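# Carry the long cardboard box from desk to far-end shelf

## Task

Lift the long cardboard box off the desk and set it down on a shelf belonging to the final shelving section at the far end of the aisle (either side of the aisle is fine). It must rest directly on the shelf board, not on top of a carton, and no part of it may overhang the shelf's front edge. The robot must not fall over or be left leaning, or the task fails.

## Robot and tools

ROBOT. TidyBot++: a base 0.54 m long, 0.50 m wide and 0.38 m tall on four powered casters, carrying one seven-joint arm with a two-finger gripper. The arm's shoulder sits 0.12 m ahead of the base centre, 0.68 m up. It starts folded, hand pointing down, wrist up to 0.08 m past the base front. Link lengths: upper arm 0.42 m, forearm 0.31 m, hand 0.31 m. base_camera is fixed on the base front looking ahead and down (644x364 px); wrist_camera rides on the hand and looks along it (644x476 px, fisheye).

FRAMES. Base frame: origin on the floor below the base centre, x forward, y left, z up, metres. hand_pose is reported in it: the midpoint of the closed finger pads; the hand's own z axis runs out along the fingers, and the fingers open along its y axis. The odometry frame is the base frame as it was at scene start; base_odometry gives x, y in metres and heading in rad (left positive, -3.142 to 3.142), counted from wheel turns, so wheel slip looks like travel. base_tilt is in degrees, forward and right positive.

move. One action per call. Keys:
- base: an object with any of translate_m (forward positive), strafe_m (left positive), both -2 to 2 m, and rotate_rad (counter-clockwise from above positive), -6.3 to 6.3 rad. These are offsets from where the base stands when the command begins, not poses; translate plus strafe drive one straight line.
- joints: an object keyed by joint_1_rad to joint_7_rad and gripper_pos, each an absolute target. Radians; joint_2_rad within ±2.249, joint_4_rad ±2.579, joint_6_rad ±2.099; joints 1, 3, 5, 7 are unlimited but go the short way, so send steps under half a turn. joint_1_rad positive swings the arm clockwise seen from above, the reverse of heading. gripper_pos runs 0 (open, about 85 mm gap) to 1 (closed); gap is roughly 85 x (1 - gripper_pos) mm.
- target: a single list of seven numbers [x, y, z, qw, qx, qy, qz], an absolute hand pose in the base frame (metres, unit quaternion), laid out exactly like hand_pose. With target, joints may only carry gripper_pos.
- speeds: caps for this action: translate_m and strafe_m 0.05 to 0.5 m/s (name just one when driving both), rotate_rad 0.1 to 1.57 rad/s, gripper_pos 0.234 to 0.993 per s. A slow gripper squeezes about 100 N per finger, the fastest about 140 N.
- min_time_s: 0.1 to 8 s, lower bound on each arm motion's duration.
- cameras: list of "base_camera", "wrist_camera" or "all"; an action shows none unless asked, an empty move shows all.
- blocking: true (default) returns once everything is still; false returns within about 0.5 s while motion continues, and wait(0) then reports it under "earlier move".
An action lasts at most 15 s; base moves end with time_out after 14 s.

wait: seconds 0 to 10, optional cameras; returns early once motion ends. stop: optional cameras; brakes all running motion. zoom_image: camera plus region [x0, y0, x1, y1] in pixels of that camera's latest image, at most 504 by 504. read_manual: section "licences", returns legal text only. finished_scene: scene, the current scene's number; put nothing after it in the same reply.

RESULTS. Lines include base_odometry, base_tilt, joint_positions, hand_pose, hand_target (where the hand would be with every joint on target), gripper_pos, and motor_effort in percent of max with the peak of the last action in brackets. base_status, joint_status and hand_status read moving, done, off_target (resting away from target), not_followed (withheld, e.g. self-collision with a cause: line, or pose unreachable), contact_stop or time_out (uncommanded stops), torque_fault, or limit_stop_at_motor_heat. on_its_own lists things the robot did unasked. Warning lines: ARM HIT, MOTOR HOT, OVER-TEMPERATURE FAULT. Once a refused call or an uncommanded stop appears, the reply's remaining move, wait and finished_scene calls are skipped.

ARM TIPS. A target is solved by the controller, which may swing the elbow and curve the path; distant or unreachable poses wander up to 10 s and end in time_out. After done the hand is usually within 3 cm; fix it by adding (wanted minus read position) to the last target's x, y, z. To hold still under a load, resend hand_target, never hand_pose. A hand pointing straight down reaches at most about 0.94 m high, and only near the base. Loads make the arm sag; correct as above. Gripper off_target while closing means it caught something and keeps squeezing. Joints can stop short by their tolerance through friction.

AVOID. Driving or turning while the arm snags something higher than about 0.6 m, which can topple the robot; reaching far out over nearby furniture from folded; sideways swings with the arm stretched. The arm never steers around obstacles and keeps pushing into them. Torque limits are 104.5 N m (joints 1-4) and 51.3 N m (5-7); exceeding one freezes the arm 10 s. Don't drop the box, release it while moving, slam it, squeeze it hard or grip hard while it still rests on something. Holding loads or a stretched arm heats motors; at 75 °C the arm sinks for 30-60 s. Lower the box gently onto bare shelf board, fully behind the front edge, then back off with the robot upright.

Each tool is called after "Emit:" by a JSON object that holds its "method" and its "body".

## Session

Emit:
{"method": "move", "body": {}}

Scene clock: 0.00 s.
base_odometry: x=+0.000 y=+0.000 heading=+0.000
base_tilt: forward=-0.7 right=+0.5
base_status: not commanded
joint_positions: joint_1_rad=+0.011 joint_2_rad=-0.370 joint_3_rad=+3.146 joint_4_rad=-2.526 joint_5_rad=-0.029 joint_6_rad=-0.918 joint_7_rad=+1.569 gripper_pos=+0.000
joint_status: not commanded
motor_effort: joint_1_rad=+1 joint_2_rad=-1 joint_3_rad=-1 joint_4_rad=+12 joint_5_rad=-1 joint_6_rad=+1 joint_7_rad=+0
hand_pose: x=+0.2502 y=+0.0066 z=+0.5901 quat_wxyz=(-0.012, +0.999, -0.016, +0.034) (m; base frame)
hand_target: x=+0.2502 y=+0.0066 z=+0.5900 quat_wxyz=(-0.012, +0.999, -0.016, +0.034) (m; base frame)
hand_status: not commanded
pictures: base_camera, wrist_camera

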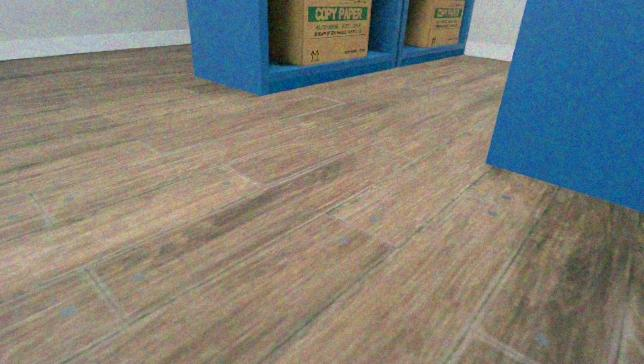

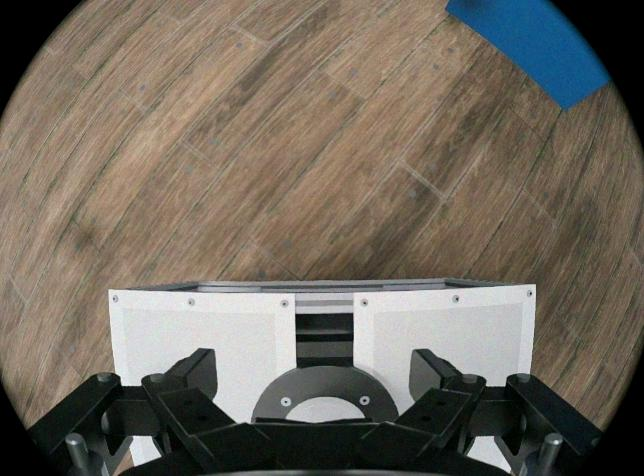

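Emit:
{"method": "move", "body": {"joints": {"joint_6_rad": 0.5}, "min_time_s": 2, "cameras": ["all"]}}

Scene clock: 2.87 s.
move: done
base_odometry: x=+0.000 y=+0.000 heading=+0.000
base_tilt: forward=-0.7 right=+0.6
base_status: not commanded
joint_positions: joint_1_rad=+0.011 joint_2_rad=-0.370 joint_3_rad=+3.146 joint_4_rad=-2.526 joint_5_rad=-0.029 joint_6_rad=+0.438 joint_7_rad=+1.569 gripper_pos=+0.000
joint_status: all done
motor_effort: joint_1_rad=+1(3) joint_2_rad=-5(5) joint_3_rad=+0(1) joint_4_rad=+16(17) joint_5_rad=-1(2) joint_6_rad=+9(10) joint_7_rad=+0(1)
hand_pose: x=+0.5367 y=-0.0088 z=+0.8550 quat_wxyz=(+0.000, +0.757, -0.020, +0.653)
hand_target: x=+0.5389 y=-0.0093 z=+0.8740 quat_wxyz=(+0.000, +0.736, -0.020, +0.676)
hand_status: not commanded
pictures: base_camera, wrist_camera
wrist_camera: T_world_to_cam=[[-0.03199, -0.99932, -0.01824, 0.02024], [-0.16651, 0.02332, -0.98576, 0.98533], [0.98552, -0.0285, -0.16714, -0.2489]] pos_world=[0.41002, -0.00984, 0.93007]

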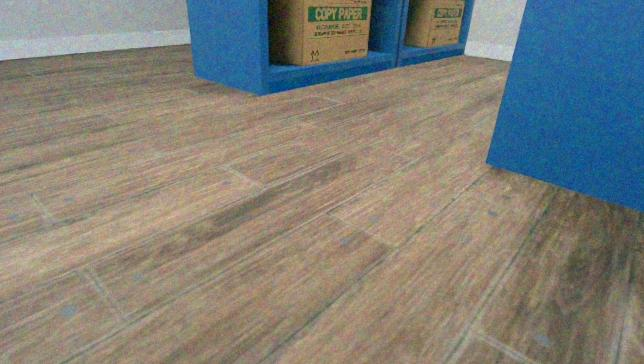

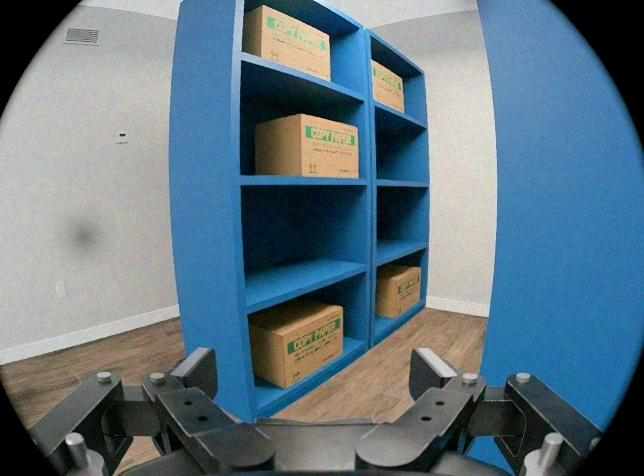

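Emit:
{"method": "move", "body": {"base": {"rotate_rad": 1.3}, "speeds": {"rotate_rad": 0.8}, "cameras": ["wrist_camera"]}}

Emit:
{"method": "move", "body": {"base": {"rotate_rad": 1.3}, "speeds": {"rotate_rad": 0.8}, "cameras": ["wrist_camera"]}}

Emit:
{"method": "move", "body": {"base": {"rotate_rad": 1.3}, "speeds": {"rotate_rad": 0.8}, "cameras": ["wrist_camera"]}}

Scene clock: 5.60 s.
move: done
base_odometry: x=+0.000 y=+0.000 heading=+1.299
base_tilt: forward=-0.7 right=+0.6
base_status: done
joint_positions: joint_1_rad=+0.011 joint_2_rad=-0.370 joint_3_rad=+3.146 joint_4_rad=-2.526 joint_5_rad=-0.029 joint_6_rad=+0.439 joint_7_rad=+1.569 gripper_pos=+0.000
joint_status: not commanded
motor_effort: joint_1_rad=+1(2) joint_2_rad=-5(5) joint_3_rad=-1(1) joint_4_rad=+16(17) joint_5_rad=-1(2) joint_6_rad=+10(10) joint_7_rad=-1(1)
hand_pose: x=+0.5368 y=-0.0088 z=+0.8552 quat_wxyz=(+0.000, +0.757, -0.020, +0.654)
hand_target: x=+0.5389 y=-0.0093 z=+0.8740 quat_wxyz=(+0.000, +0.736, -0.020, +0.676)
hand_status: not commanded
wrist_camera: T_world_to_cam=[[-0.03196, -0.99932, -0.01816, 0.02016], [-0.16592, 0.02322, -0.98587, 0.98528], [0.98562, -0.0285, -0.16655, -0.24949]] pos_world=[0.41002, -0.00984, 0.93017]

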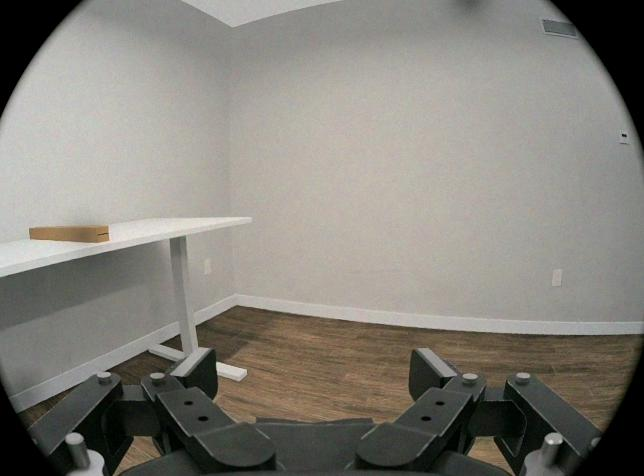

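Scene clock: 8.03 s.
move: done
base_odometry: x=+0.000 y=+0.000 heading=+2.598
base_tilt: forward=-0.7 right=+0.5
base_status: done
joint_positions: joint_1_rad=+0.011 joint_2_rad=-0.370 joint_3_rad=+3.146 joint_4_rad=-2.526 joint_5_rad=-0.029 joint_6_rad=+0.439 joint_7_rad=+1.569 gripper_pos=+0.000
joint_status: not commanded
motor_effort: joint_1_rad=+1(3) joint_2_rad=-5(5) joint_3_rad=+0(2) joint_4_rad=+16(16) joint_5_rad=-1(2) joint_6_rad=+9(10) joint_7_rad=-1(1)
hand_pose: x=+0.5368 y=-0.0088 z=+0.8552 quat_wxyz=(+0.000, +0.757, -0.020, +0.654)
hand_target: x=+0.5389 y=-0.0093 z=+0.8740 quat_wxyz=(+0.000, +0.736, -0.020, +0.676)
hand_status: not commanded
wrist_camera: T_world_to_cam=[[-0.03196, -0.99932, -0.01816, 0.02016], [-0.16592, 0.02322, -0.98587, 0.98528], [0.98562, -0.0285, -0.16655, -0.24949]] pos_world=[0.41002, -0.00984, 0.93017]

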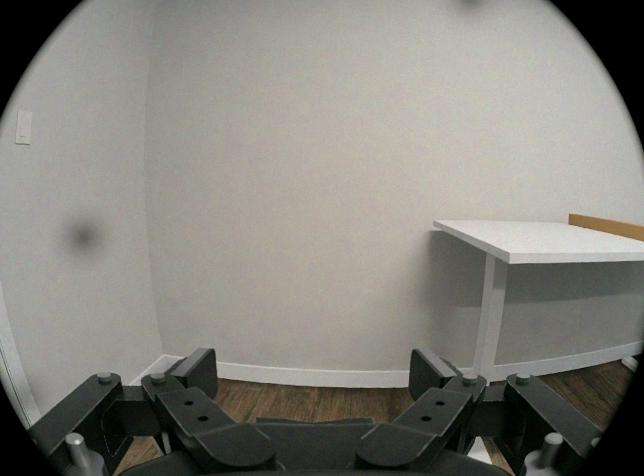

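Scene clock: 10.47 s.
move: done
base_odometry: x=+0.000 y=+0.000 heading=-2.386
base_tilt: forward=-0.7 right=+0.5
base_status: done
joint_positions: joint_1_rad=+0.011 joint_2_rad=-0.370 joint_3_rad=+3.146 joint_4_rad=-2.526 joint_5_rad=-0.029 joint_6_rad=+0.439 joint_7_rad=+1.569 gripper_pos=+0.000
joint_status: not commanded
motor_effort: joint_1_rad=+1(2) joint_2_rad=-5(5) joint_3_rad=+0(2) joint_4_rad=+16(17) joint_5_rad=-1(2) joint_6_rad=+9(10) joint_7_rad=-1(1)
hand_pose: x=+0.5368 y=-0.0088 z=+0.8552 quat_wxyz=(+0.000, +0.757, -0.020, +0.654)
hand_target: x=+0.5389 y=-0.0093 z=+0.8740 quat_wxyz=(+0.000, +0.736, -0.020, +0.676)
hand_status: not commanded
wrist_camera: T_world_to_cam=[[-0.03196, -0.99932, -0.01816, 0.02016], [-0.16592, 0.02322, -0.98587, 0.98528], [0.98562, -0.0285, -0.16655, -0.24949]] pos_world=[0.41002, -0.00984, 0.93017]

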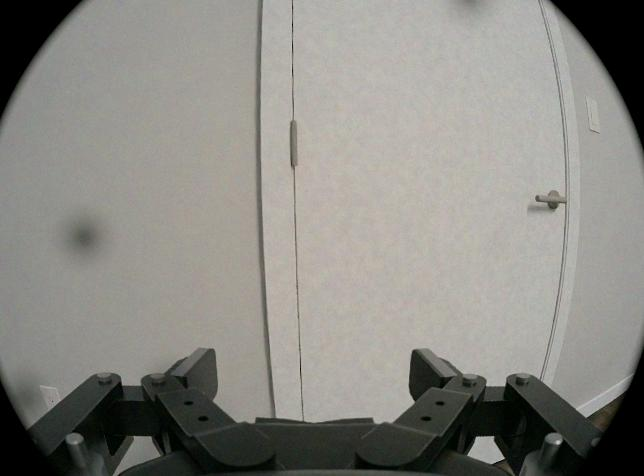

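Emit:
{"method": "move", "body": {"base": {"rotate_rad": -1.95}, "speeds": {"rotate_rad": 0.8}, "cameras": ["all"]}}

Scene clock: 13.80 s.
move: done
base_odometry: x=+0.000 y=+0.000 heading=+1.948
base_tilt: forward=-0.7 right=+0.6
base_status: done
joint_positions: joint_1_rad=+0.011 joint_2_rad=-0.370 joint_3_rad=+3.146 joint_4_rad=-2.526 joint_5_rad=-0.029 joint_6_rad=+0.439 joint_7_rad=+1.569 gripper_pos=+0.000
joint_status: not commanded
motor_effort: joint_1_rad=+2(2) joint_2_rad=-5(6) joint_3_rad=+0(1) joint_4_rad=+16(17) joint_5_rad=-1(2) joint_6_rad=+9(10) joint_7_rad=-1(1)
hand_pose: x=+0.5368 y=-0.0088 z=+0.8552 quat_wxyz=(+0.000, +0.757, -0.020, +0.654)
hand_target: x=+0.5389 y=-0.0093 z=+0.8740 quat_wxyz=(+0.000, +0.736, -0.020, +0.676)
hand_status: not commanded
pictures: base_camera, wrist_camera
wrist_camera: T_world_to_cam=[[-0.03196, -0.99932, -0.01816, 0.02016], [-0.16582, 0.02322, -0.98588, 0.98525], [0.98564, -0.0285, -0.16645, -0.24958]] pos_world=[0.41002, -0.00984, 0.93017]

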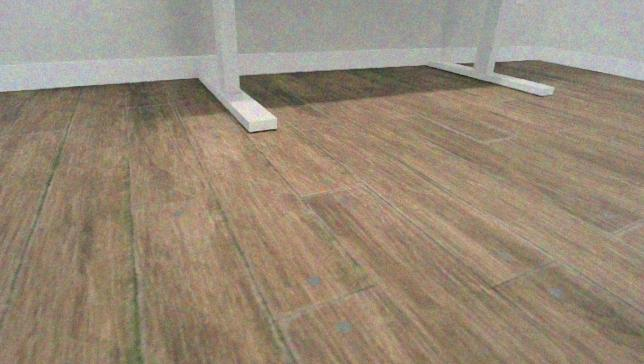

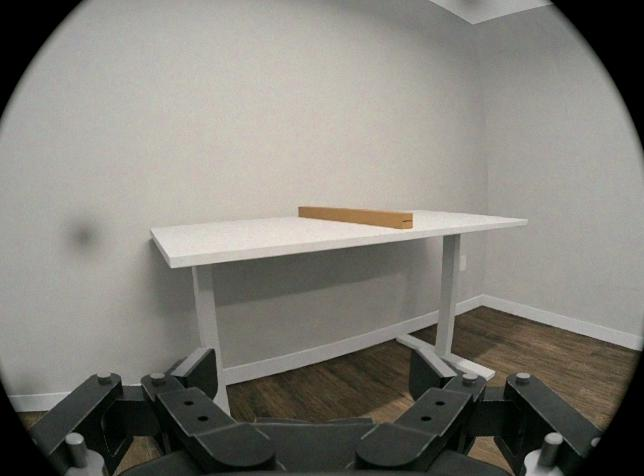

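Emit:
{"method": "move", "body": {"base": {"rotate_rad": 0.485}, "speeds": {"rotate_rad": 0.8}}}

Emit:
{"method": "move", "body": {"base": {"translate_m": 0.5, "strafe_m": -1.1}, "cameras": ["all"]}}

Scene clock: 16.13 s.
move: done
base_odometry: x=+0.000 y=+0.000 heading=+2.432
base_tilt: forward=-0.8 right=+0.6
base_status: done
joint_positions: joint_1_rad=+0.011 joint_2_rad=-0.370 joint_3_rad=+3.146 joint_4_rad=-2.526 joint_5_rad=-0.029 joint_6_rad=+0.439 joint_7_rad=+1.569 gripper_pos=+0.000
joint_status: not commanded
motor_effort: joint_1_rad=+1(3) joint_2_rad=-5(5) joint_3_rad=-1(1) joint_4_rad=+16(16) joint_5_rad=-1(2) joint_6_rad=+9(10) joint_7_rad=+0(1)
hand_pose: x=+0.5368 y=-0.0088 z=+0.8552 quat_wxyz=(+0.000, +0.757, -0.020, +0.654)
hand_target: x=+0.5389 y=-0.0093 z=+0.8740 quat_wxyz=(+0.000, +0.736, -0.020, +0.676)
hand_status: not commanded
pictures: none

Scene clock: 19.83 s.
move: done
base_odometry: x=+0.338 y=+1.160 heading=+2.432
base_tilt: forward=-0.7 right=+0.6
base_status: done
joint_positions: joint_1_rad=+0.011 joint_2_rad=-0.370 joint_3_rad=+3.146 joint_4_rad=-2.526 joint_5_rad=-0.029 joint_6_rad=+0.441 joint_7_rad=+1.569 gripper_pos=+0.000
joint_status: not commanded
motor_effort: joint_1_rad=+1(2) joint_2_rad=-5(6) joint_3_rad=+0(2) joint_4_rad=+16(17) joint_5_rad=-1(2) joint_6_rad=+9(10) joint_7_rad=-1(1)
hand_pose: x=+0.5369 y=-0.0088 z=+0.8557 quat_wxyz=(+0.000, +0.756, -0.020, +0.654)
hand_target: x=+0.5389 y=-0.0093 z=+0.8740 quat_wxyz=(+0.000, +0.736, -0.020, +0.676)
hand_status: not commanded
pictures: base_camera, wrist_camera
wrist_camera: T_world_to_cam=[[-0.03201, -0.99932, -0.0181, 0.02012], [-0.16421, 0.02312, -0.98615, 0.98512], [0.98591, -0.0286, -0.16484, -0.25104]] pos_world=[0.40992, -0.00984, 0.93046]

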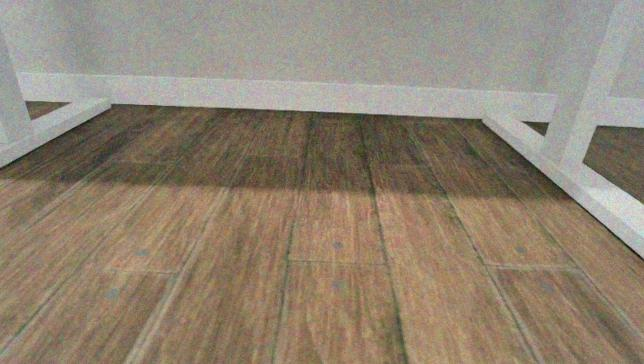

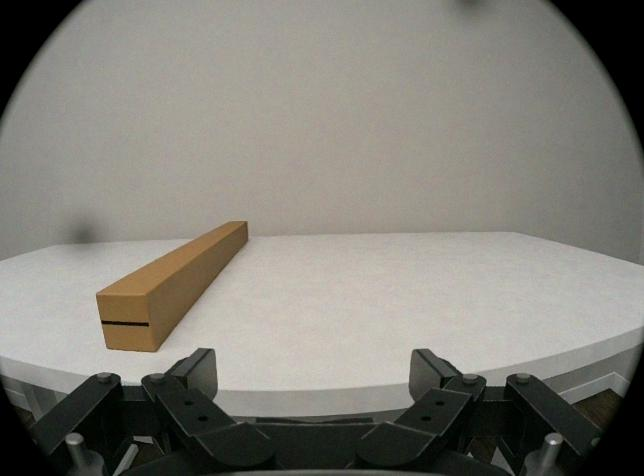

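Emit:
{"method": "move", "body": {"base": {"strafe_m": 0.135}, "joints": {"joint_1_rad": 0.0, "joint_2_rad": -0.133, "joint_3_rad": 3.1416, "joint_4_rad": -1.302, "joint_5_rad": 0.0, "joint_6_rad": -1.274, "joint_7_rad": 1.5708}, "min_time_s": 2.5, "cameras": ["all"]}}

Scene clock: 26.13 s.
move: done
base_odometry: x=+0.250 y=+1.058 heading=+2.432
base_tilt: forward=-0.8 right=+0.6
base_status: done
joint_positions: joint_1_rad=+0.011 joint_2_rad=-0.161 joint_3_rad=+3.145 joint_4_rad=-1.350 joint_5_rad=-0.029 joint_6_rad=-1.213 joint_7_rad=+1.569 gripper_pos=+0.000
joint_status: all done
motor_effort: joint_1_rad=+1(3) joint_2_rad=-11(12) joint_3_rad=-1(3) joint_4_rad=+16(19) joint_5_rad=-1(2) joint_6_rad=+6(10) joint_7_rad=-1(3)
hand_pose: x=+0.5531 y=+0.0035 z=+0.9842 quat_wxyz=(-0.012, +0.932, -0.007, +0.361)
hand_target: x=+0.5527 y=+0.0013 z=+0.9834 quat_wxyz=(+0.000, +0.940, +0.000, +0.342)
hand_status: not commanded
pictures: base_camera, wrist_camera
wrist_camera: T_world_to_cam=[[-0.00013, -0.99979, -0.02037, 0.01986], [-0.75295, 0.01351, -0.65794, 1.11693], [0.65808, 0.01525, -0.75279, 0.51428]] pos_world=[0.50255, -0.00307, 1.12243]

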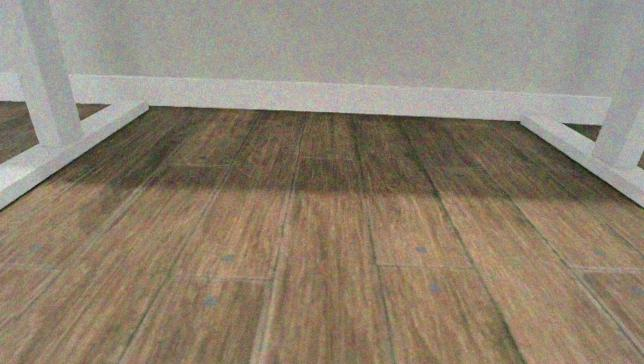

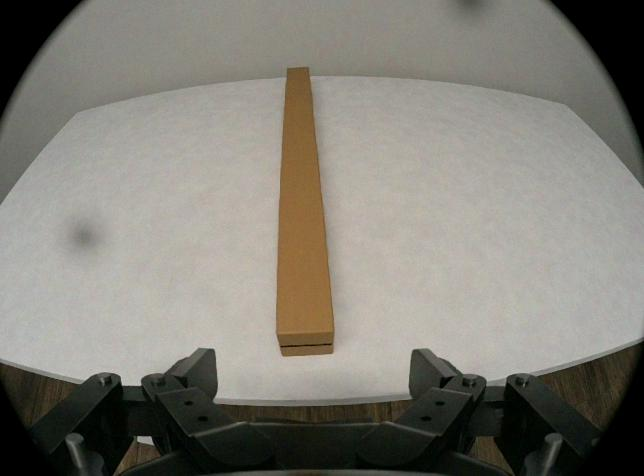

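Emit:
{"method": "move", "body": {"base": {"translate_m": 0.25, "strafe_m": -0.015, "rotate_rad": 0.04}, "speeds": {"translate_m": 0.2}, "cameras": ["all"]}}

Scene clock: 28.47 s.
move: done
base_odometry: x=+0.069 y=+1.232 heading=+2.472
base_tilt: forward=-0.7 right=+0.6
base_status: done
joint_positions: joint_1_rad=+0.009 joint_2_rad=-0.142 joint_3_rad=+3.145 joint_4_rad=-1.349 joint_5_rad=-0.029 joint_6_rad=-1.219 joint_7_rad=+1.569 gripper_pos=+0.000
joint_status: not commanded
motor_effort: joint_1_rad=+1(2) joint_2_rad=-12(16) joint_3_rad=+0(2) joint_4_rad=+16(17) joint_5_rad=-1(2) joint_6_rad=+6(7) joint_7_rad=-1(1)
hand_pose: x=+0.5576 y=+0.0042 z=+0.9756 quat_wxyz=(-0.013, +0.936, -0.006, +0.350)
hand_target: x=+0.5527 y=+0.0013 z=+0.9834 quat_wxyz=(+0.000, +0.940, +0.000, +0.342)
hand_status: not commanded
pictures: base_camera, wrist_camera
wrist_camera: T_world_to_cam=[[0.00122, -0.99979, -0.02053, 0.0198], [-0.76812, 0.01221, -0.64019, 1.10568], [0.64031, 0.01655, -0.76794, 0.52946]] pos_world=[0.51025, -0.00247, 1.11485]

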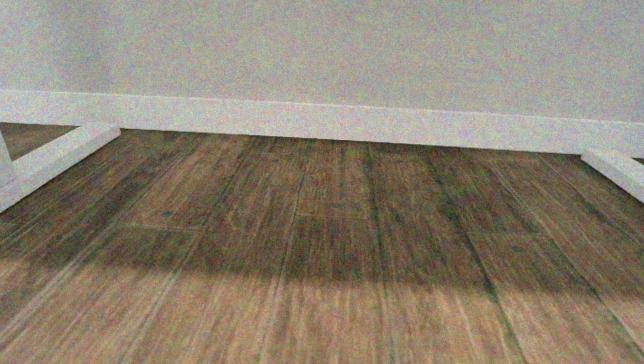

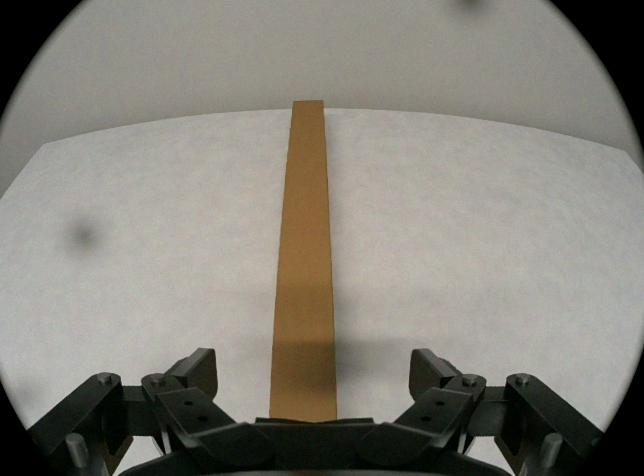

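Emit:
{"method": "move", "body": {"joints": {"joint_1_rad": -0.025, "joint_2_rad": 0.21, "joint_3_rad": 3.1416, "joint_4_rad": -1.09, "joint_5_rad": 0.02, "joint_6_rad": -1.16, "joint_7_rad": 1.5708}, "min_time_s": 2, "cameras": ["wrist_camera"]}}

Scene clock: 31.30 s.
move: done
base_odometry: x=+0.069 y=+1.232 heading=+2.472
base_tilt: forward=-0.7 right=+0.5
base_status: not commanded
joint_positions: joint_1_rad=+0.000 joint_2_rad=+0.183 joint_3_rad=+3.145 joint_4_rad=-1.138 joint_5_rad=-0.027 joint_6_rad=-1.212 joint_7_rad=+1.569 gripper_pos=+0.000
joint_status: all done
motor_effort: joint_1_rad=+1(2) joint_2_rad=-23(25) joint_3_rad=-1(2) joint_4_rad=+16(17) joint_5_rad=-1(2) joint_6_rad=+5(7) joint_7_rad=-1(2)
hand_pose: x=+0.6780 y=+0.0075 z=+0.9179 quat_wxyz=(-0.013, +0.954, -0.003, +0.299)
hand_target: x=+0.7056 y=+0.0103 z=+0.9357 quat_wxyz=(+0.006, +0.942, +0.012, +0.334)
hand_status: not commanded
wrist_camera: T_world_to_cam=[[0.00742, -0.99979, -0.01931, 0.01643], [-0.83249, 0.00453, -0.55403, 1.12594], [0.554, 0.02019, -0.83227, 0.52558]] pos_world=[0.64604, 0.00072, 1.06155]

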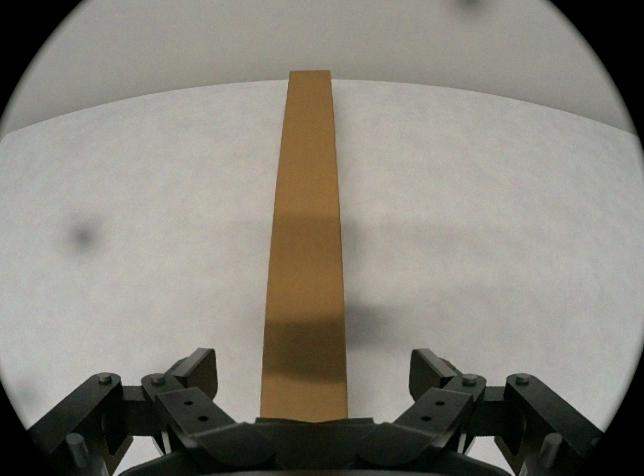

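Emit:
{"method": "move", "body": {"joints": {"joint_1_rad": -0.03, "joint_2_rad": 0.236, "joint_3_rad": 3.1416, "joint_4_rad": -1.265, "joint_5_rad": 0.02, "joint_6_rad": -0.92, "joint_7_rad": 1.5708}, "min_time_s": 2, "cameras": ["wrist_camera"]}}

Scene clock: 33.93 s.
move: done
base_odometry: x=+0.069 y=+1.232 heading=+2.472
base_tilt: forward=-0.7 right=+0.6
base_status: not commanded
joint_positions: joint_1_rad=-0.004 joint_2_rad=+0.200 joint_3_rad=+3.145 joint_4_rad=-1.233 joint_5_rad=-0.027 joint_6_rad=-0.979 joint_7_rad=+1.569 gripper_pos=+0.000
joint_status: all done
motor_effort: joint_1_rad=+1(3) joint_2_rad=-25(26) joint_3_rad=-1(2) joint_4_rad=+16(18) joint_5_rad=-1(2) joint_6_rad=+6(8) joint_7_rad=-1(2)
hand_pose: x=+0.7214 y=+0.0092 z=+0.9048 quat_wxyz=(-0.013, +0.934, -0.003, +0.356)
hand_target: x=+0.7362 y=+0.0149 z=+0.8789 quat_wxyz=(+0.004, +0.936, +0.017, +0.353)
hand_status: not commanded
wrist_camera: T_world_to_cam=[[0.0083, -0.99978, -0.01945, 0.01714], [-0.76022, 0.00633, -0.64963, 1.18906], [0.64961, 0.02018, -0.76, 0.35626]] pos_world=[0.67237, 0.00242, 1.04354]

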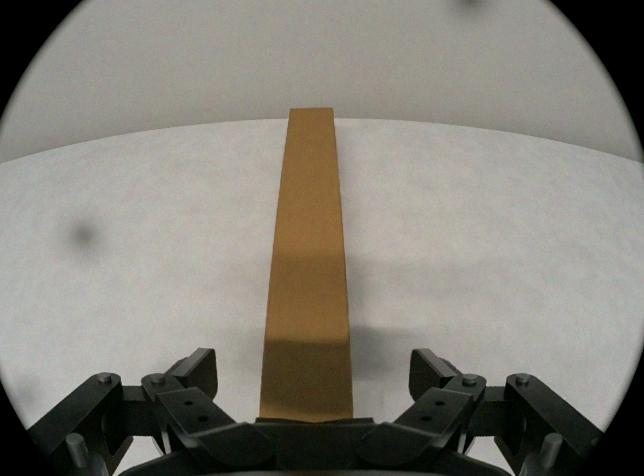

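Emit:
{"method": "move", "body": {"joints": {"joint_1_rad": -0.03, "joint_2_rad": 0.225, "joint_3_rad": 3.1416, "joint_4_rad": -1.41, "joint_5_rad": 0.02, "joint_6_rad": -0.80, "joint_7_rad": 1.5708}, "min_time_s": 2, "cameras": ["wrist_camera"]}}

Scene clock: 36.40 s.
move: done
base_odometry: x=+0.069 y=+1.232 heading=+2.472
base_tilt: forward=-0.6 right=+0.6
base_status: not commanded
joint_positions: joint_1_rad=-0.004 joint_2_rad=+0.200 joint_3_rad=+3.145 joint_4_rad=-1.378 joint_5_rad=-0.027 joint_6_rad=-0.859 joint_7_rad=+1.569 gripper_pos=+0.000
joint_status: all done
motor_effort: joint_1_rad=+0(3) joint_2_rad=-25(26) joint_3_rad=-1(2) joint_4_rad=+17(18) joint_5_rad=-1(2) joint_6_rad=+6(7) joint_7_rad=-1(2)
hand_pose: x=+0.7186 y=+0.0086 z=+0.8544 quat_wxyz=(-0.013, +0.939, -0.005, +0.345)
hand_target: x=+0.7285 y=+0.0152 z=+0.8351 quat_wxyz=(+0.004, +0.938, +0.018, +0.346)
hand_status: not commanded
wrist_camera: T_world_to_cam=[[0.00455, -0.99979, -0.01972, 0.01837], [-0.77577, 0.00892, -0.63095, 1.14945], [0.631, 0.01817, -0.77557, 0.34639]] pos_world=[0.67305, 0.00183, 0.99426]

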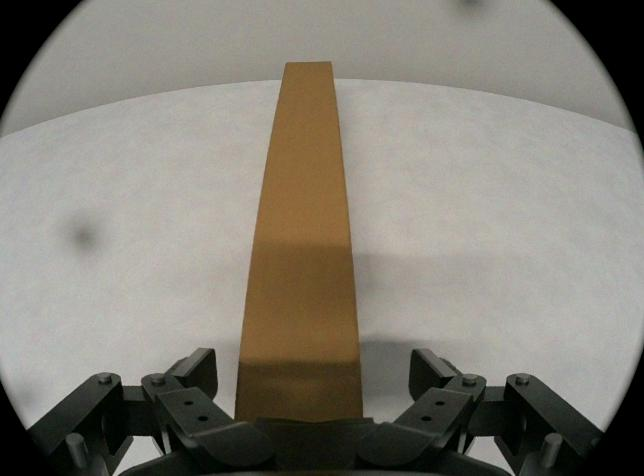

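Emit:
{"method": "move", "body": {"joints": {"joint_1_rad": -0.032, "joint_2_rad": 0.225, "joint_3_rad": 3.1416, "joint_4_rad": -1.445, "joint_5_rad": 0.02, "joint_6_rad": -0.79, "joint_7_rad": 1.5708}, "min_time_s": 1, "cameras": ["wrist_camera"]}}

Scene clock: 37.90 s.
move: done
base_odometry: x=+0.069 y=+1.232 heading=+2.472
base_tilt: forward=-0.7 right=+0.6
base_status: not commanded
joint_positions: joint_1_rad=-0.006 joint_2_rad=+0.200 joint_3_rad=+3.145 joint_4_rad=-1.413 joint_5_rad=-0.027 joint_6_rad=-0.848 joint_7_rad=+1.569 gripper_pos=+0.000
joint_status: all done
motor_effort: joint_1_rad=+2(2) joint_2_rad=-25(27) joint_3_rad=-1(2) joint_4_rad=+17(18) joint_5_rad=-1(2) joint_6_rad=+6(7) joint_7_rad=-1(2)
hand_pose: x=+0.7127 y=+0.0097 z=+0.8389 quat_wxyz=(-0.013, +0.943, -0.004, +0.334)
hand_target: x=+0.7216 y=+0.0162 z=+0.8191 quat_wxyz=(+0.004, +0.942, +0.019, +0.334)
hand_status: not commanded
wrist_camera: T_world_to_cam=[[0.0058, -0.99979, -0.01976, 0.0184], [-0.79056, 0.00752, -0.61234, 1.12989], [0.61235, 0.01917, -0.79035, 0.36382]] pos_world=[0.67035, 0.00292, 0.97978]

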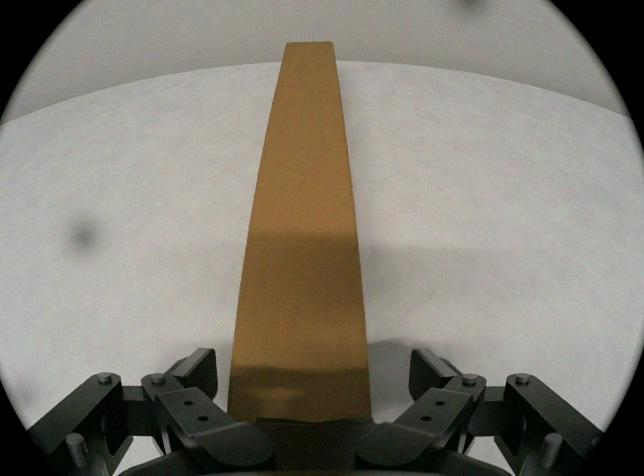

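Emit:
{"method": "move", "body": {"joints": {"gripper_pos": 0.42}, "speeds": {"gripper_pos": 0.234}, "cameras": ["wrist_camera"]}}

Emit:
{"method": "move", "body": {"joints": {"gripper_pos": 0.45}, "speeds": {"gripper_pos": 0.234}}}

Emit:
{"method": "move", "body": {"joints": {"gripper_pos": 0.46}, "speeds": {"gripper_pos": 0.234}}}

Emit:
{"method": "move", "body": {"joints": {"gripper_pos": 0.47}, "speeds": {"gripper_pos": 0.234}, "cameras": ["wrist_camera"]}}

Scene clock: 41.83 s.
move: done
base_odometry: x=+0.069 y=+1.232 heading=+2.472
base_tilt: forward=-0.7 right=+0.6
base_status: not commanded
joint_positions: joint_1_rad=-0.010 joint_2_rad=+0.200 joint_3_rad=+3.145 joint_4_rad=-1.413 joint_5_rad=-0.025 joint_6_rad=-0.847 joint_7_rad=+1.569 gripper_pos=+0.419
joint_status: all done
motor_effort: joint_1_rad=+1(2) joint_2_rad=-24(25) joint_3_rad=+0(1) joint_4_rad=+16(18) joint_5_rad=-1(2) joint_6_rad=+6(6) joint_7_rad=-1(1)
hand_pose: x=+0.7129 y=+0.0114 z=+0.8391 quat_wxyz=(-0.013, +0.942, -0.002, +0.334)
hand_target: x=+0.7216 y=+0.0162 z=+0.8191 quat_wxyz=(+0.004, +0.942, +0.019, +0.334)
hand_status: not commanded
wrist_camera: T_world_to_cam=[[0.00928, -0.99979, -0.01836, 0.01649], [-0.78986, 0.00393, -0.61328, 1.13056], [0.61322, 0.02019, -0.78965, 0.36261]] pos_world=[0.67046, 0.00472, 0.97999]

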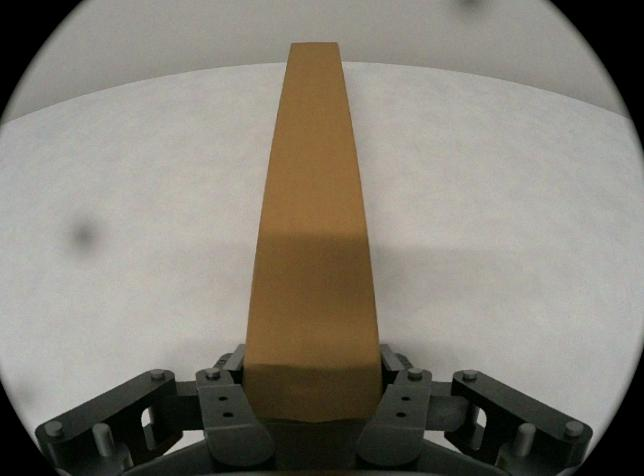

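Scene clock: 42.73 s.
move: done
base_odometry: x=+0.069 y=+1.232 heading=+2.472
base_tilt: forward=-0.7 right=+0.6
base_status: not commanded
joint_positions: joint_1_rad=-0.010 joint_2_rad=+0.200 joint_3_rad=+3.145 joint_4_rad=-1.413 joint_5_rad=-0.024 joint_6_rad=-0.846 joint_7_rad=+1.569 gripper_pos=+0.449
joint_status: all done
motor_effort: joint_1_rad=+1(2) joint_2_rad=-23(24) joint_3_rad=-1(1) joint_4_rad=+16(17) joint_5_rad=-1(2) joint_6_rad=+6(6) joint_7_rad=-1(1)
hand_pose: x=+0.7132 y=+0.0112 z=+0.8393 quat_wxyz=(-0.012, +0.942, -0.002, +0.335)
hand_target: x=+0.7216 y=+0.0162 z=+0.8191 quat_wxyz=(+0.004, +0.942, +0.019, +0.334)
hand_status: not commanded
pictures: none

Scene clock: 43.60 s.
move: done
base_odometry: x=+0.069 y=+1.232 heading=+2.472
base_tilt: forward=-0.7 right=+0.6
base_status: not commanded
joint_positions: joint_1_rad=-0.010 joint_2_rad=+0.200 joint_3_rad=+3.145 joint_4_rad=-1.413 joint_5_rad=-0.024 joint_6_rad=-0.845 joint_7_rad=+1.569 gripper_pos=+0.456
joint_status: all done
motor_effort: joint_1_rad=+0(2) joint_2_rad=-22(23) joint_3_rad=-1(1) joint_4_rad=+16(16) joint_5_rad=-1(2) joint_6_rad=+6(6) joint_7_rad=-1(1)
hand_pose: x=+0.7133 y=+0.0112 z=+0.8394 quat_wxyz=(-0.012, +0.942, -0.002, +0.335)
hand_target: x=+0.7216 y=+0.0162 z=+0.8191 quat_wxyz=(+0.004, +0.942, +0.019, +0.334)
hand_status: not commanded
pictures: none

Scene clock: 44.60 s.
move: done
base_odometry: x=+0.069 y=+1.232 heading=+2.472
base_tilt: forward=-0.7 right=+0.5
base_status: not commanded
joint_positions: joint_1_rad=-0.010 joint_2_rad=+0.200 joint_3_rad=+3.145 joint_4_rad=-1.413 joint_5_rad=-0.024 joint_6_rad=-0.845 joint_7_rad=+1.569 gripper_pos=+0.468
joint_status: all done
motor_effort: joint_1_rad=+1(2) joint_2_rad=-22(22) joint_3_rad=-1(1) joint_4_rad=+15(16) joint_5_rad=-1(2) joint_6_rad=+5(6) joint_7_rad=-1(1)
hand_pose: x=+0.7134 y=+0.0112 z=+0.8395 quat_wxyz=(-0.012, +0.942, -0.002, +0.335)
hand_target: x=+0.7216 y=+0.0162 z=+0.8191 quat_wxyz=(+0.004, +0.942, +0.019, +0.334)
hand_status: not commanded
wrist_camera: T_world_to_cam=[[0.0094, -0.99981, -0.01713, 0.01511], [-0.78854, 0.00312, -0.61498, 1.13169], [0.61491, 0.01929, -0.78836, 0.36033]] pos_world=[0.67067, 0.00462, 0.98029]

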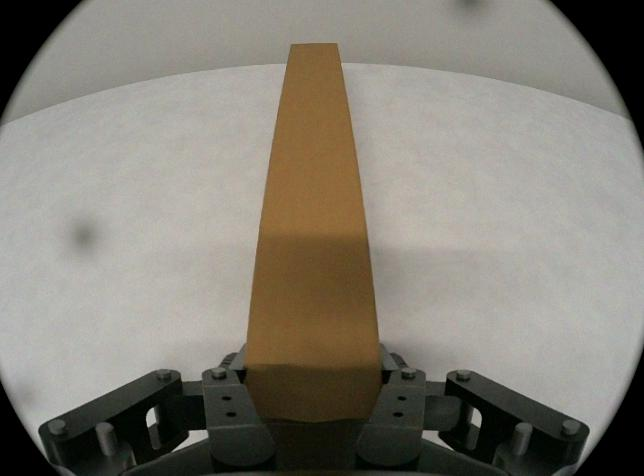

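Emit:
{"method": "move", "body": {"joints": {"gripper_pos": 0.48}, "speeds": {"gripper_pos": 0.234}}}

Emit:
{"method": "move", "body": {"joints": {"gripper_pos": 0.49}, "speeds": {"gripper_pos": 0.234}}}

Emit:
{"method": "move", "body": {"joints": {"gripper_pos": 0.50}, "speeds": {"gripper_pos": 0.234}, "cameras": ["wrist_camera"]}}

Scene clock: 45.67 s.
move: done
base_odometry: x=+0.069 y=+1.232 heading=+2.472
base_tilt: forward=-0.7 right=+0.5
base_status: not commanded
joint_positions: joint_1_rad=-0.010 joint_2_rad=+0.200 joint_3_rad=+3.145 joint_4_rad=-1.413 joint_5_rad=-0.024 joint_6_rad=-0.844 joint_7_rad=+1.569 gripper_pos=+0.476
joint_status: all done
motor_effort: joint_1_rad=+1(2) joint_2_rad=-21(22) joint_3_rad=-1(1) joint_4_rad=+15(16) joint_5_rad=-2(2) joint_6_rad=+5(6) joint_7_rad=-1(1)
hand_pose: x=+0.7135 y=+0.0111 z=+0.8396 quat_wxyz=(-0.012, +0.942, -0.002, +0.335)
hand_target: x=+0.7216 y=+0.0162 z=+0.8191 quat_wxyz=(+0.004, +0.942, +0.019, +0.334)
hand_status: not commanded
pictures: none

Scene clock: 46.40 s.
move: off_target
base_odometry: x=+0.069 y=+1.232 heading=+2.472
base_tilt: forward=-0.7 right=+0.6
base_status: not commanded
joint_positions: joint_1_rad=-0.010 joint_2_rad=+0.200 joint_3_rad=+3.145 joint_4_rad=-1.413 joint_5_rad=-0.024 joint_6_rad=-0.844 joint_7_rad=+1.569 gripper_pos=+0.483
joint_status: gripper_pos off_target (ended at +0.483, target +0.490)
motor_effort: joint_1_rad=+0(2) joint_2_rad=-21(21) joint_3_rad=-1(1) joint_4_rad=+15(15) joint_5_rad=-2(2) joint_6_rad=+6(6) joint_7_rad=+0(1)
hand_pose: x=+0.7136 y=+0.0111 z=+0.8397 quat_wxyz=(-0.012, +0.942, -0.002, +0.335)
hand_target: x=+0.7216 y=+0.0162 z=+0.8191 quat_wxyz=(+0.004, +0.942, +0.019, +0.334)
hand_status: not commanded
pictures: none

Scene clock: 47.03 s.
move: off_target
base_odometry: x=+0.069 y=+1.232 heading=+2.472
base_tilt: forward=-0.7 right=+0.6
base_status: not commanded
joint_positions: joint_1_rad=-0.010 joint_2_rad=+0.200 joint_3_rad=+3.145 joint_4_rad=-1.413 joint_5_rad=-0.024 joint_6_rad=-0.844 joint_7_rad=+1.569 gripper_pos=+0.483
joint_status: gripper_pos off_target (ended at +0.483, target +0.500)
motor_effort: joint_1_rad=+0(2) joint_2_rad=-21(21) joint_3_rad=-1(1) joint_4_rad=+15(16) joint_5_rad=-1(2) joint_6_rad=+5(6) joint_7_rad=+0(1)
hand_pose: x=+0.7136 y=+0.0111 z=+0.8397 quat_wxyz=(-0.012, +0.942, -0.002, +0.335)
hand_target: x=+0.7216 y=+0.0162 z=+0.8191 quat_wxyz=(+0.004, +0.942, +0.019, +0.334)
hand_status: not commanded
wrist_camera: T_world_to_cam=[[0.00934, -0.99981, -0.01719, 0.01511], [-0.78806, 0.00322, -0.61559, 1.13211], [0.61553, 0.01929, -0.78788, 0.35946]] pos_world=[0.67077, 0.00452, 0.98039]

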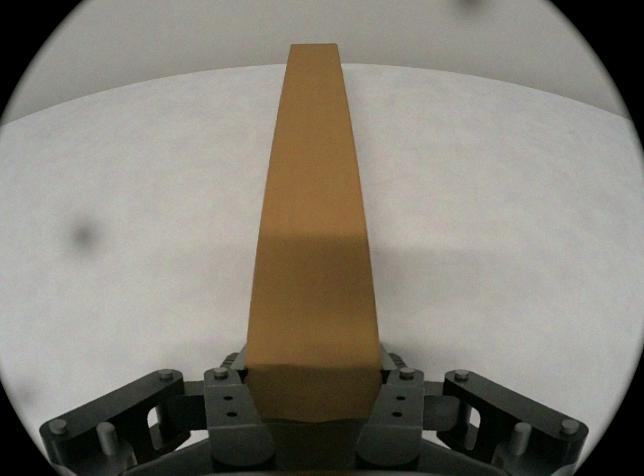

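Emit:
{"method": "move", "body": {"joints": {"joint_2_rad": 0.20, "joint_4_rad": -1.28}, "min_time_s": 2.5, "cameras": ["wrist_camera"]}}

Scene clock: 49.93 s.
move: done
base_odometry: x=+0.069 y=+1.232 heading=+2.472
base_tilt: forward=-0.7 right=+0.5
base_status: not commanded
joint_positions: joint_1_rad=-0.010 joint_2_rad=+0.200 joint_3_rad=+3.145 joint_4_rad=-1.334 joint_5_rad=-0.024 joint_6_rad=-0.844 joint_7_rad=+1.569 gripper_pos=+0.483
joint_status: all done
motor_effort: joint_1_rad=+0(2) joint_2_rad=-25(27) joint_3_rad=-1(1) joint_4_rad=+17(19) joint_5_rad=-1(2) joint_6_rad=+7(7) joint_7_rad=-1(1)
hand_pose: x=+0.7321 y=+0.0113 z=+0.8808 quat_wxyz=(-0.013, +0.928, -0.001, +0.372)
hand_target: x=+0.7537 y=+0.0172 z=+0.9224 quat_wxyz=(+0.003, +0.906, +0.018, +0.422)
hand_status: not commanded
wrist_camera: T_world_to_cam=[[0.01079, -0.9998, -0.01683, 0.01443], [-0.737, 0.00342, -0.67588, 1.18775], [0.6758, 0.01969, -0.73682, 0.29139]] pos_world=[0.67829, 0.00462, 1.01772]

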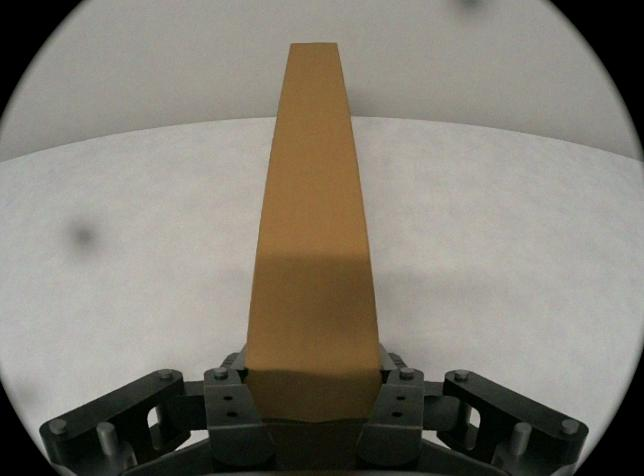

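Emit:
{"method": "move", "body": {"joints": {"joint_2_rad": 0.18, "joint_4_rad": -1.24, "joint_6_rad": -0.95}, "min_time_s": 1.5}}

Emit:
{"method": "move", "body": {"base": {"translate_m": -0.75}, "speeds": {"translate_m": 0.3}, "cameras": ["all"]}}

Scene clock: 52.13 s.
move: done
base_odometry: x=+0.069 y=+1.232 heading=+2.472
base_tilt: forward=-0.7 right=+0.5
base_status: not commanded
joint_positions: joint_1_rad=-0.010 joint_2_rad=+0.200 joint_3_rad=+3.145 joint_4_rad=-1.296 joint_5_rad=-0.024 joint_6_rad=-0.894 joint_7_rad=+1.569 gripper_pos=+0.483
joint_status: all done
motor_effort: joint_1_rad=+1(2) joint_2_rad=-26(26) joint_3_rad=-1(1) joint_4_rad=+17(19) joint_5_rad=-2(2) joint_6_rad=+7(8) joint_7_rad=-1(1)
hand_pose: x=+0.7287 y=+0.0115 z=+0.8901 quat_wxyz=(-0.013, +0.930, -0.001, +0.367)
hand_target: x=+0.7220 y=+0.0156 z=+0.9199 quat_wxyz=(+0.004, +0.926, +0.017, +0.376)
hand_status: not commanded
pictures: none

Scene clock: 55.43 s.
move: done
base_odometry: x=+0.658 y=+0.767 heading=+2.472
base_tilt: forward=-0.7 right=+0.6
base_status: done
joint_positions: joint_1_rad=-0.012 joint_2_rad=+0.195 joint_3_rad=+3.145 joint_4_rad=-1.293 joint_5_rad=-0.024 joint_6_rad=-0.899 joint_7_rad=+1.569 gripper_pos=+0.483
joint_status: not commanded
motor_effort: joint_1_rad=+0(3) joint_2_rad=-26(31) joint_3_rad=-1(2) joint_4_rad=+18(19) joint_5_rad=-1(2) joint_6_rad=+7(8) joint_7_rad=-1(1)
hand_pose: x=+0.7271 y=+0.0129 z=+0.8935 quat_wxyz=(-0.013, +0.930, +0.000, +0.368)
hand_target: x=+0.7220 y=+0.0156 z=+0.9199 quat_wxyz=(+0.004, +0.926, +0.017, +0.376)
hand_status: not commanded
pictures: base_camera, wrist_camera
wrist_camera: T_world_to_cam=[[0.01417, -0.99976, -0.01685, 0.01382], [-0.74332, 0.00073, -0.66893, 1.19107], [0.66878, 0.022, -0.74313, 0.31482]] pos_world=[0.6746, 0.00602, 1.03093]

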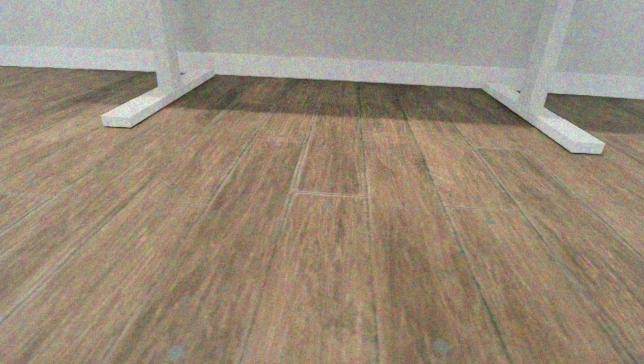

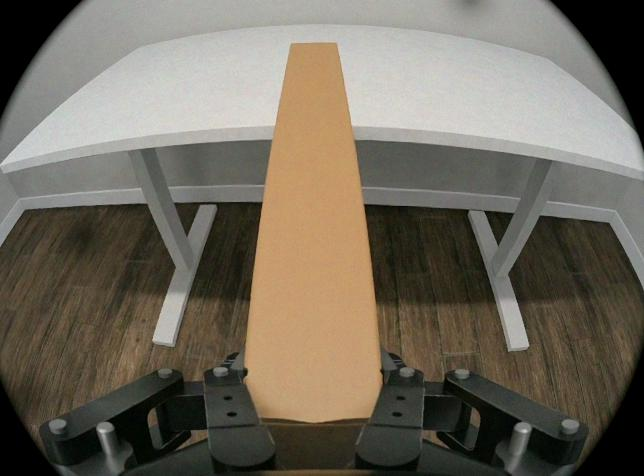

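Emit:
{"method": "move", "body": {"joints": {"joint_1_rad": 0.0, "joint_2_rad": 0.22, "joint_4_rad": -2.21, "joint_6_rad": 0.0}, "min_time_s": 3, "cameras": ["all"]}}

Scene clock: 59.27 s.
move: done
base_odometry: x=+0.658 y=+0.767 heading=+2.472
base_tilt: forward=-0.7 right=+0.5
base_status: not commanded
joint_positions: joint_1_rad=-0.012 joint_2_rad=+0.196 joint_3_rad=+3.145 joint_4_rad=-2.185 joint_5_rad=-0.024 joint_6_rad=-0.063 joint_7_rad=+1.569 gripper_pos=+0.483
joint_status: all done
motor_effort: joint_1_rad=+1(3) joint_2_rad=-20(26) joint_3_rad=-1(1) joint_4_rad=+13(18) joint_5_rad=-1(2) joint_6_rad=+7(8) joint_7_rad=-1(1)
hand_pose: x=+0.6176 y=+0.0063 z=+0.6283 quat_wxyz=(-0.006, +0.940, -0.007, +0.342)
hand_target: x=+0.6194 y=+0.0014 z=+0.6186 quat_wxyz=(+0.003, +0.937, +0.009, +0.348)
hand_status: not commanded
pictures: base_camera, wrist_camera
wrist_camera: T_world_to_cam=[[-0.00503, -0.99994, -0.00964, 0.01172], [-0.77966, 0.00996, -0.62613, 0.92777], [0.62619, 0.00436, -0.77966, 0.24047]] pos_world=[0.57282, 0.00143, 0.7685]

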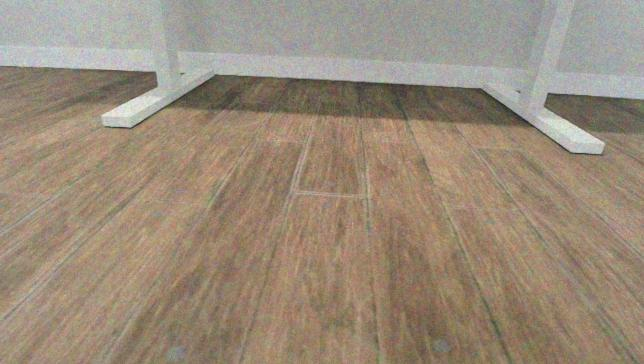

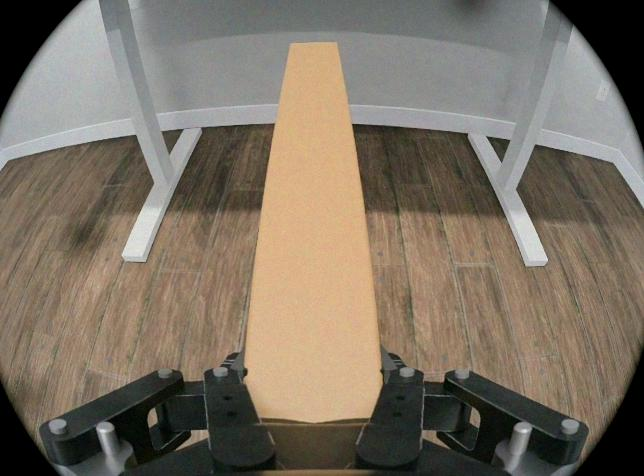

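Emit:
{"method": "move", "body": {"base": {"translate_m": 0.05}}}

Emit:
{"method": "move", "body": {"base": {"rotate_rad": 3.10}, "speeds": {"rotate_rad": 0.7}, "cameras": ["all"]}}

Scene clock: 60.43 s.
move: done
base_odometry: x=+0.618 y=+0.798 heading=+2.471
base_tilt: forward=-0.7 right=+0.5
base_status: done
joint_positions: joint_1_rad=-0.012 joint_2_rad=+0.204 joint_3_rad=+3.145 joint_4_rad=-2.190 joint_5_rad=-0.024 joint_6_rad=-0.054 joint_7_rad=+1.569 gripper_pos=+0.483
joint_status: not commanded
motor_effort: joint_1_rad=+1(2) joint_2_rad=-20(22) joint_3_rad=-1(1) joint_4_rad=+13(15) joint_5_rad=-1(1) joint_6_rad=+7(7) joint_7_rad=-1(1)
hand_pose: x=+0.6167 y=+0.0062 z=+0.6237 quat_wxyz=(-0.006, +0.941, -0.007, +0.339)
hand_target: x=+0.6194 y=+0.0014 z=+0.6186 quat_wxyz=(+0.003, +0.937, +0.009, +0.348)
hand_status: not commanded
pictures: none

Scene clock: 65.60 s.
move: done
base_odometry: x=+0.618 y=+0.798 heading=-0.713
base_tilt: forward=-0.7 right=+0.6
base_status: done
joint_positions: joint_1_rad=-0.009 joint_2_rad=+0.204 joint_3_rad=+3.144 joint_4_rad=-2.190 joint_5_rad=-0.024 joint_6_rad=-0.054 joint_7_rad=+1.569 gripper_pos=+0.483
joint_status: not commanded
motor_effort: joint_1_rad=+2(4) joint_2_rad=-20(21) joint_3_rad=-1(3) joint_4_rad=+12(14) joint_5_rad=-1(2) joint_6_rad=+6(7) joint_7_rad=-1(1)
hand_pose: x=+0.6167 y=+0.0048 z=+0.6237 quat_wxyz=(-0.006, +0.941, -0.009, +0.339)
hand_target: x=+0.6194 y=+0.0014 z=+0.6186 quat_wxyz=(+0.003, +0.937, +0.009, +0.348)
hand_status: not commanded
pictures: base_camera, wrist_camera
wrist_camera: T_world_to_cam=[[-0.00813, -0.99992, -0.00946, 0.01192], [-0.78286, 0.01225, -0.62208, 0.9236], [0.62214, 0.00235, -0.7829, 0.24198]] pos_world=[0.57261, 0.00003, 0.76411]

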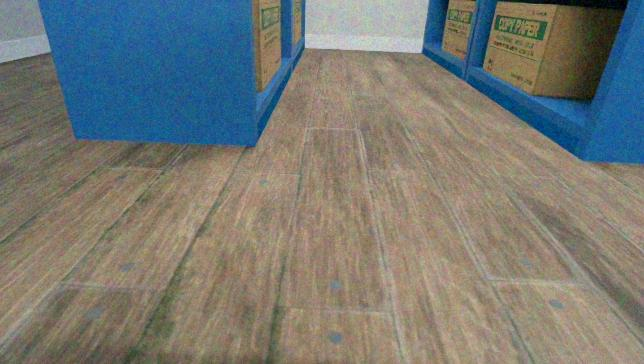

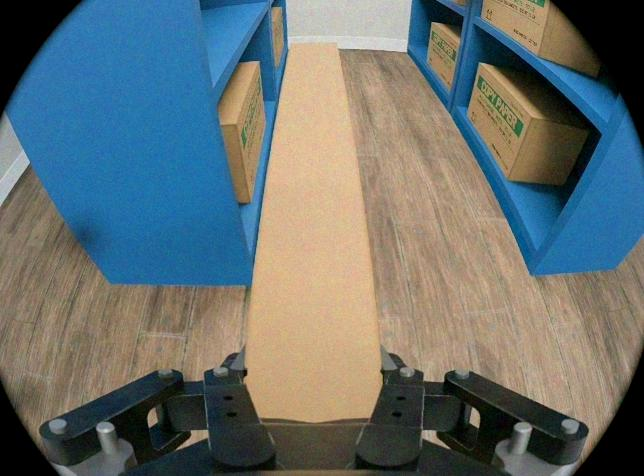

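Emit:
{"method": "move", "body": {"base": {"strafe_m": -0.24}}}

Emit:
{"method": "move", "body": {"base": {"translate_m": 1.0}, "speeds": {"translate_m": 0.4}, "cameras": ["all"]}}

Scene clock: 67.63 s.
move: done
base_odometry: x=+0.461 y=+0.616 heading=-0.712
base_tilt: forward=-0.7 right=+0.6
base_status: done
joint_positions: joint_1_rad=-0.002 joint_2_rad=+0.204 joint_3_rad=+3.145 joint_4_rad=-2.190 joint_5_rad=-0.024 joint_6_rad=-0.054 joint_7_rad=+1.569 gripper_pos=+0.483
joint_status: not commanded
motor_effort: joint_1_rad=+2(3) joint_2_rad=-20(21) joint_3_rad=-1(3) joint_4_rad=+13(14) joint_5_rad=-1(2) joint_6_rad=+6(7) joint_7_rad=-1(1)
hand_pose: x=+0.6167 y=+0.0011 z=+0.6237 quat_wxyz=(-0.004, +0.941, -0.012, +0.339)
hand_target: x=+0.6194 y=+0.0014 z=+0.6186 quat_wxyz=(+0.003, +0.937, +0.009, +0.348)
hand_status: not commanded
pictures: none

Scene clock: 71.10 s.
move: done
base_odometry: x=+1.218 y=-0.038 heading=-0.713
base_tilt: forward=-0.7 right=+0.6
base_status: done
joint_positions: joint_1_rad=-0.002 joint_2_rad=+0.205 joint_3_rad=+3.145 joint_4_rad=-2.192 joint_5_rad=-0.024 joint_6_rad=-0.053 joint_7_rad=+1.569 gripper_pos=+0.483
joint_status: not commanded
motor_effort: joint_1_rad=+1(2) joint_2_rad=-20(23) joint_3_rad=-1(2) joint_4_rad=+13(14) joint_5_rad=-1(2) joint_6_rad=+6(7) joint_7_rad=-1(1)
hand_pose: x=+0.6165 y=+0.0011 z=+0.6229 quat_wxyz=(-0.004, +0.941, -0.012, +0.339)
hand_target: x=+0.6194 y=+0.0014 z=+0.6186 quat_wxyz=(+0.003, +0.937, +0.009, +0.348)
hand_status: not commanded
pictures: base_camera, wrist_camera
wrist_camera: T_world_to_cam=[[-0.01546, -0.99984, -0.00937, 0.01274], [-0.78326, 0.01793, -0.62144, 0.92287], [0.62151, -0.00227, -0.78341, 0.24225]] pos_world=[0.57248, -0.00326, 0.76341]

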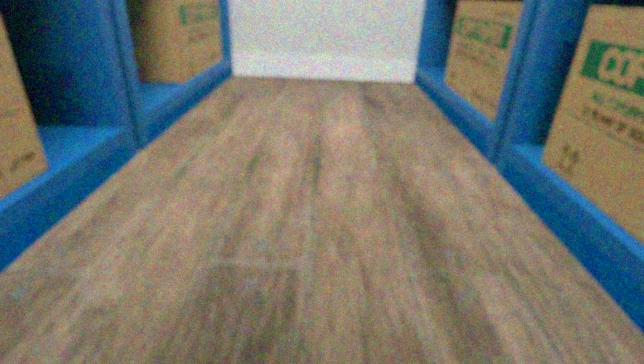

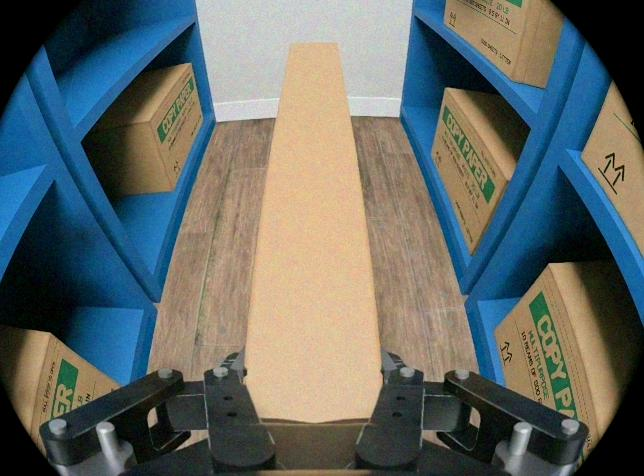

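Emit:
{"method": "zoom_image", "body": {"camera": "wrist_camera", "region": [0, 0, 250, 320]}}

Scaled by 1.575.

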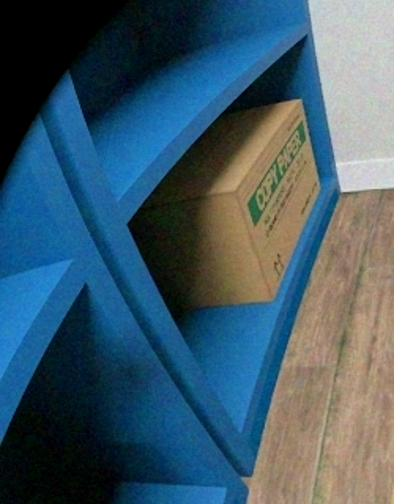

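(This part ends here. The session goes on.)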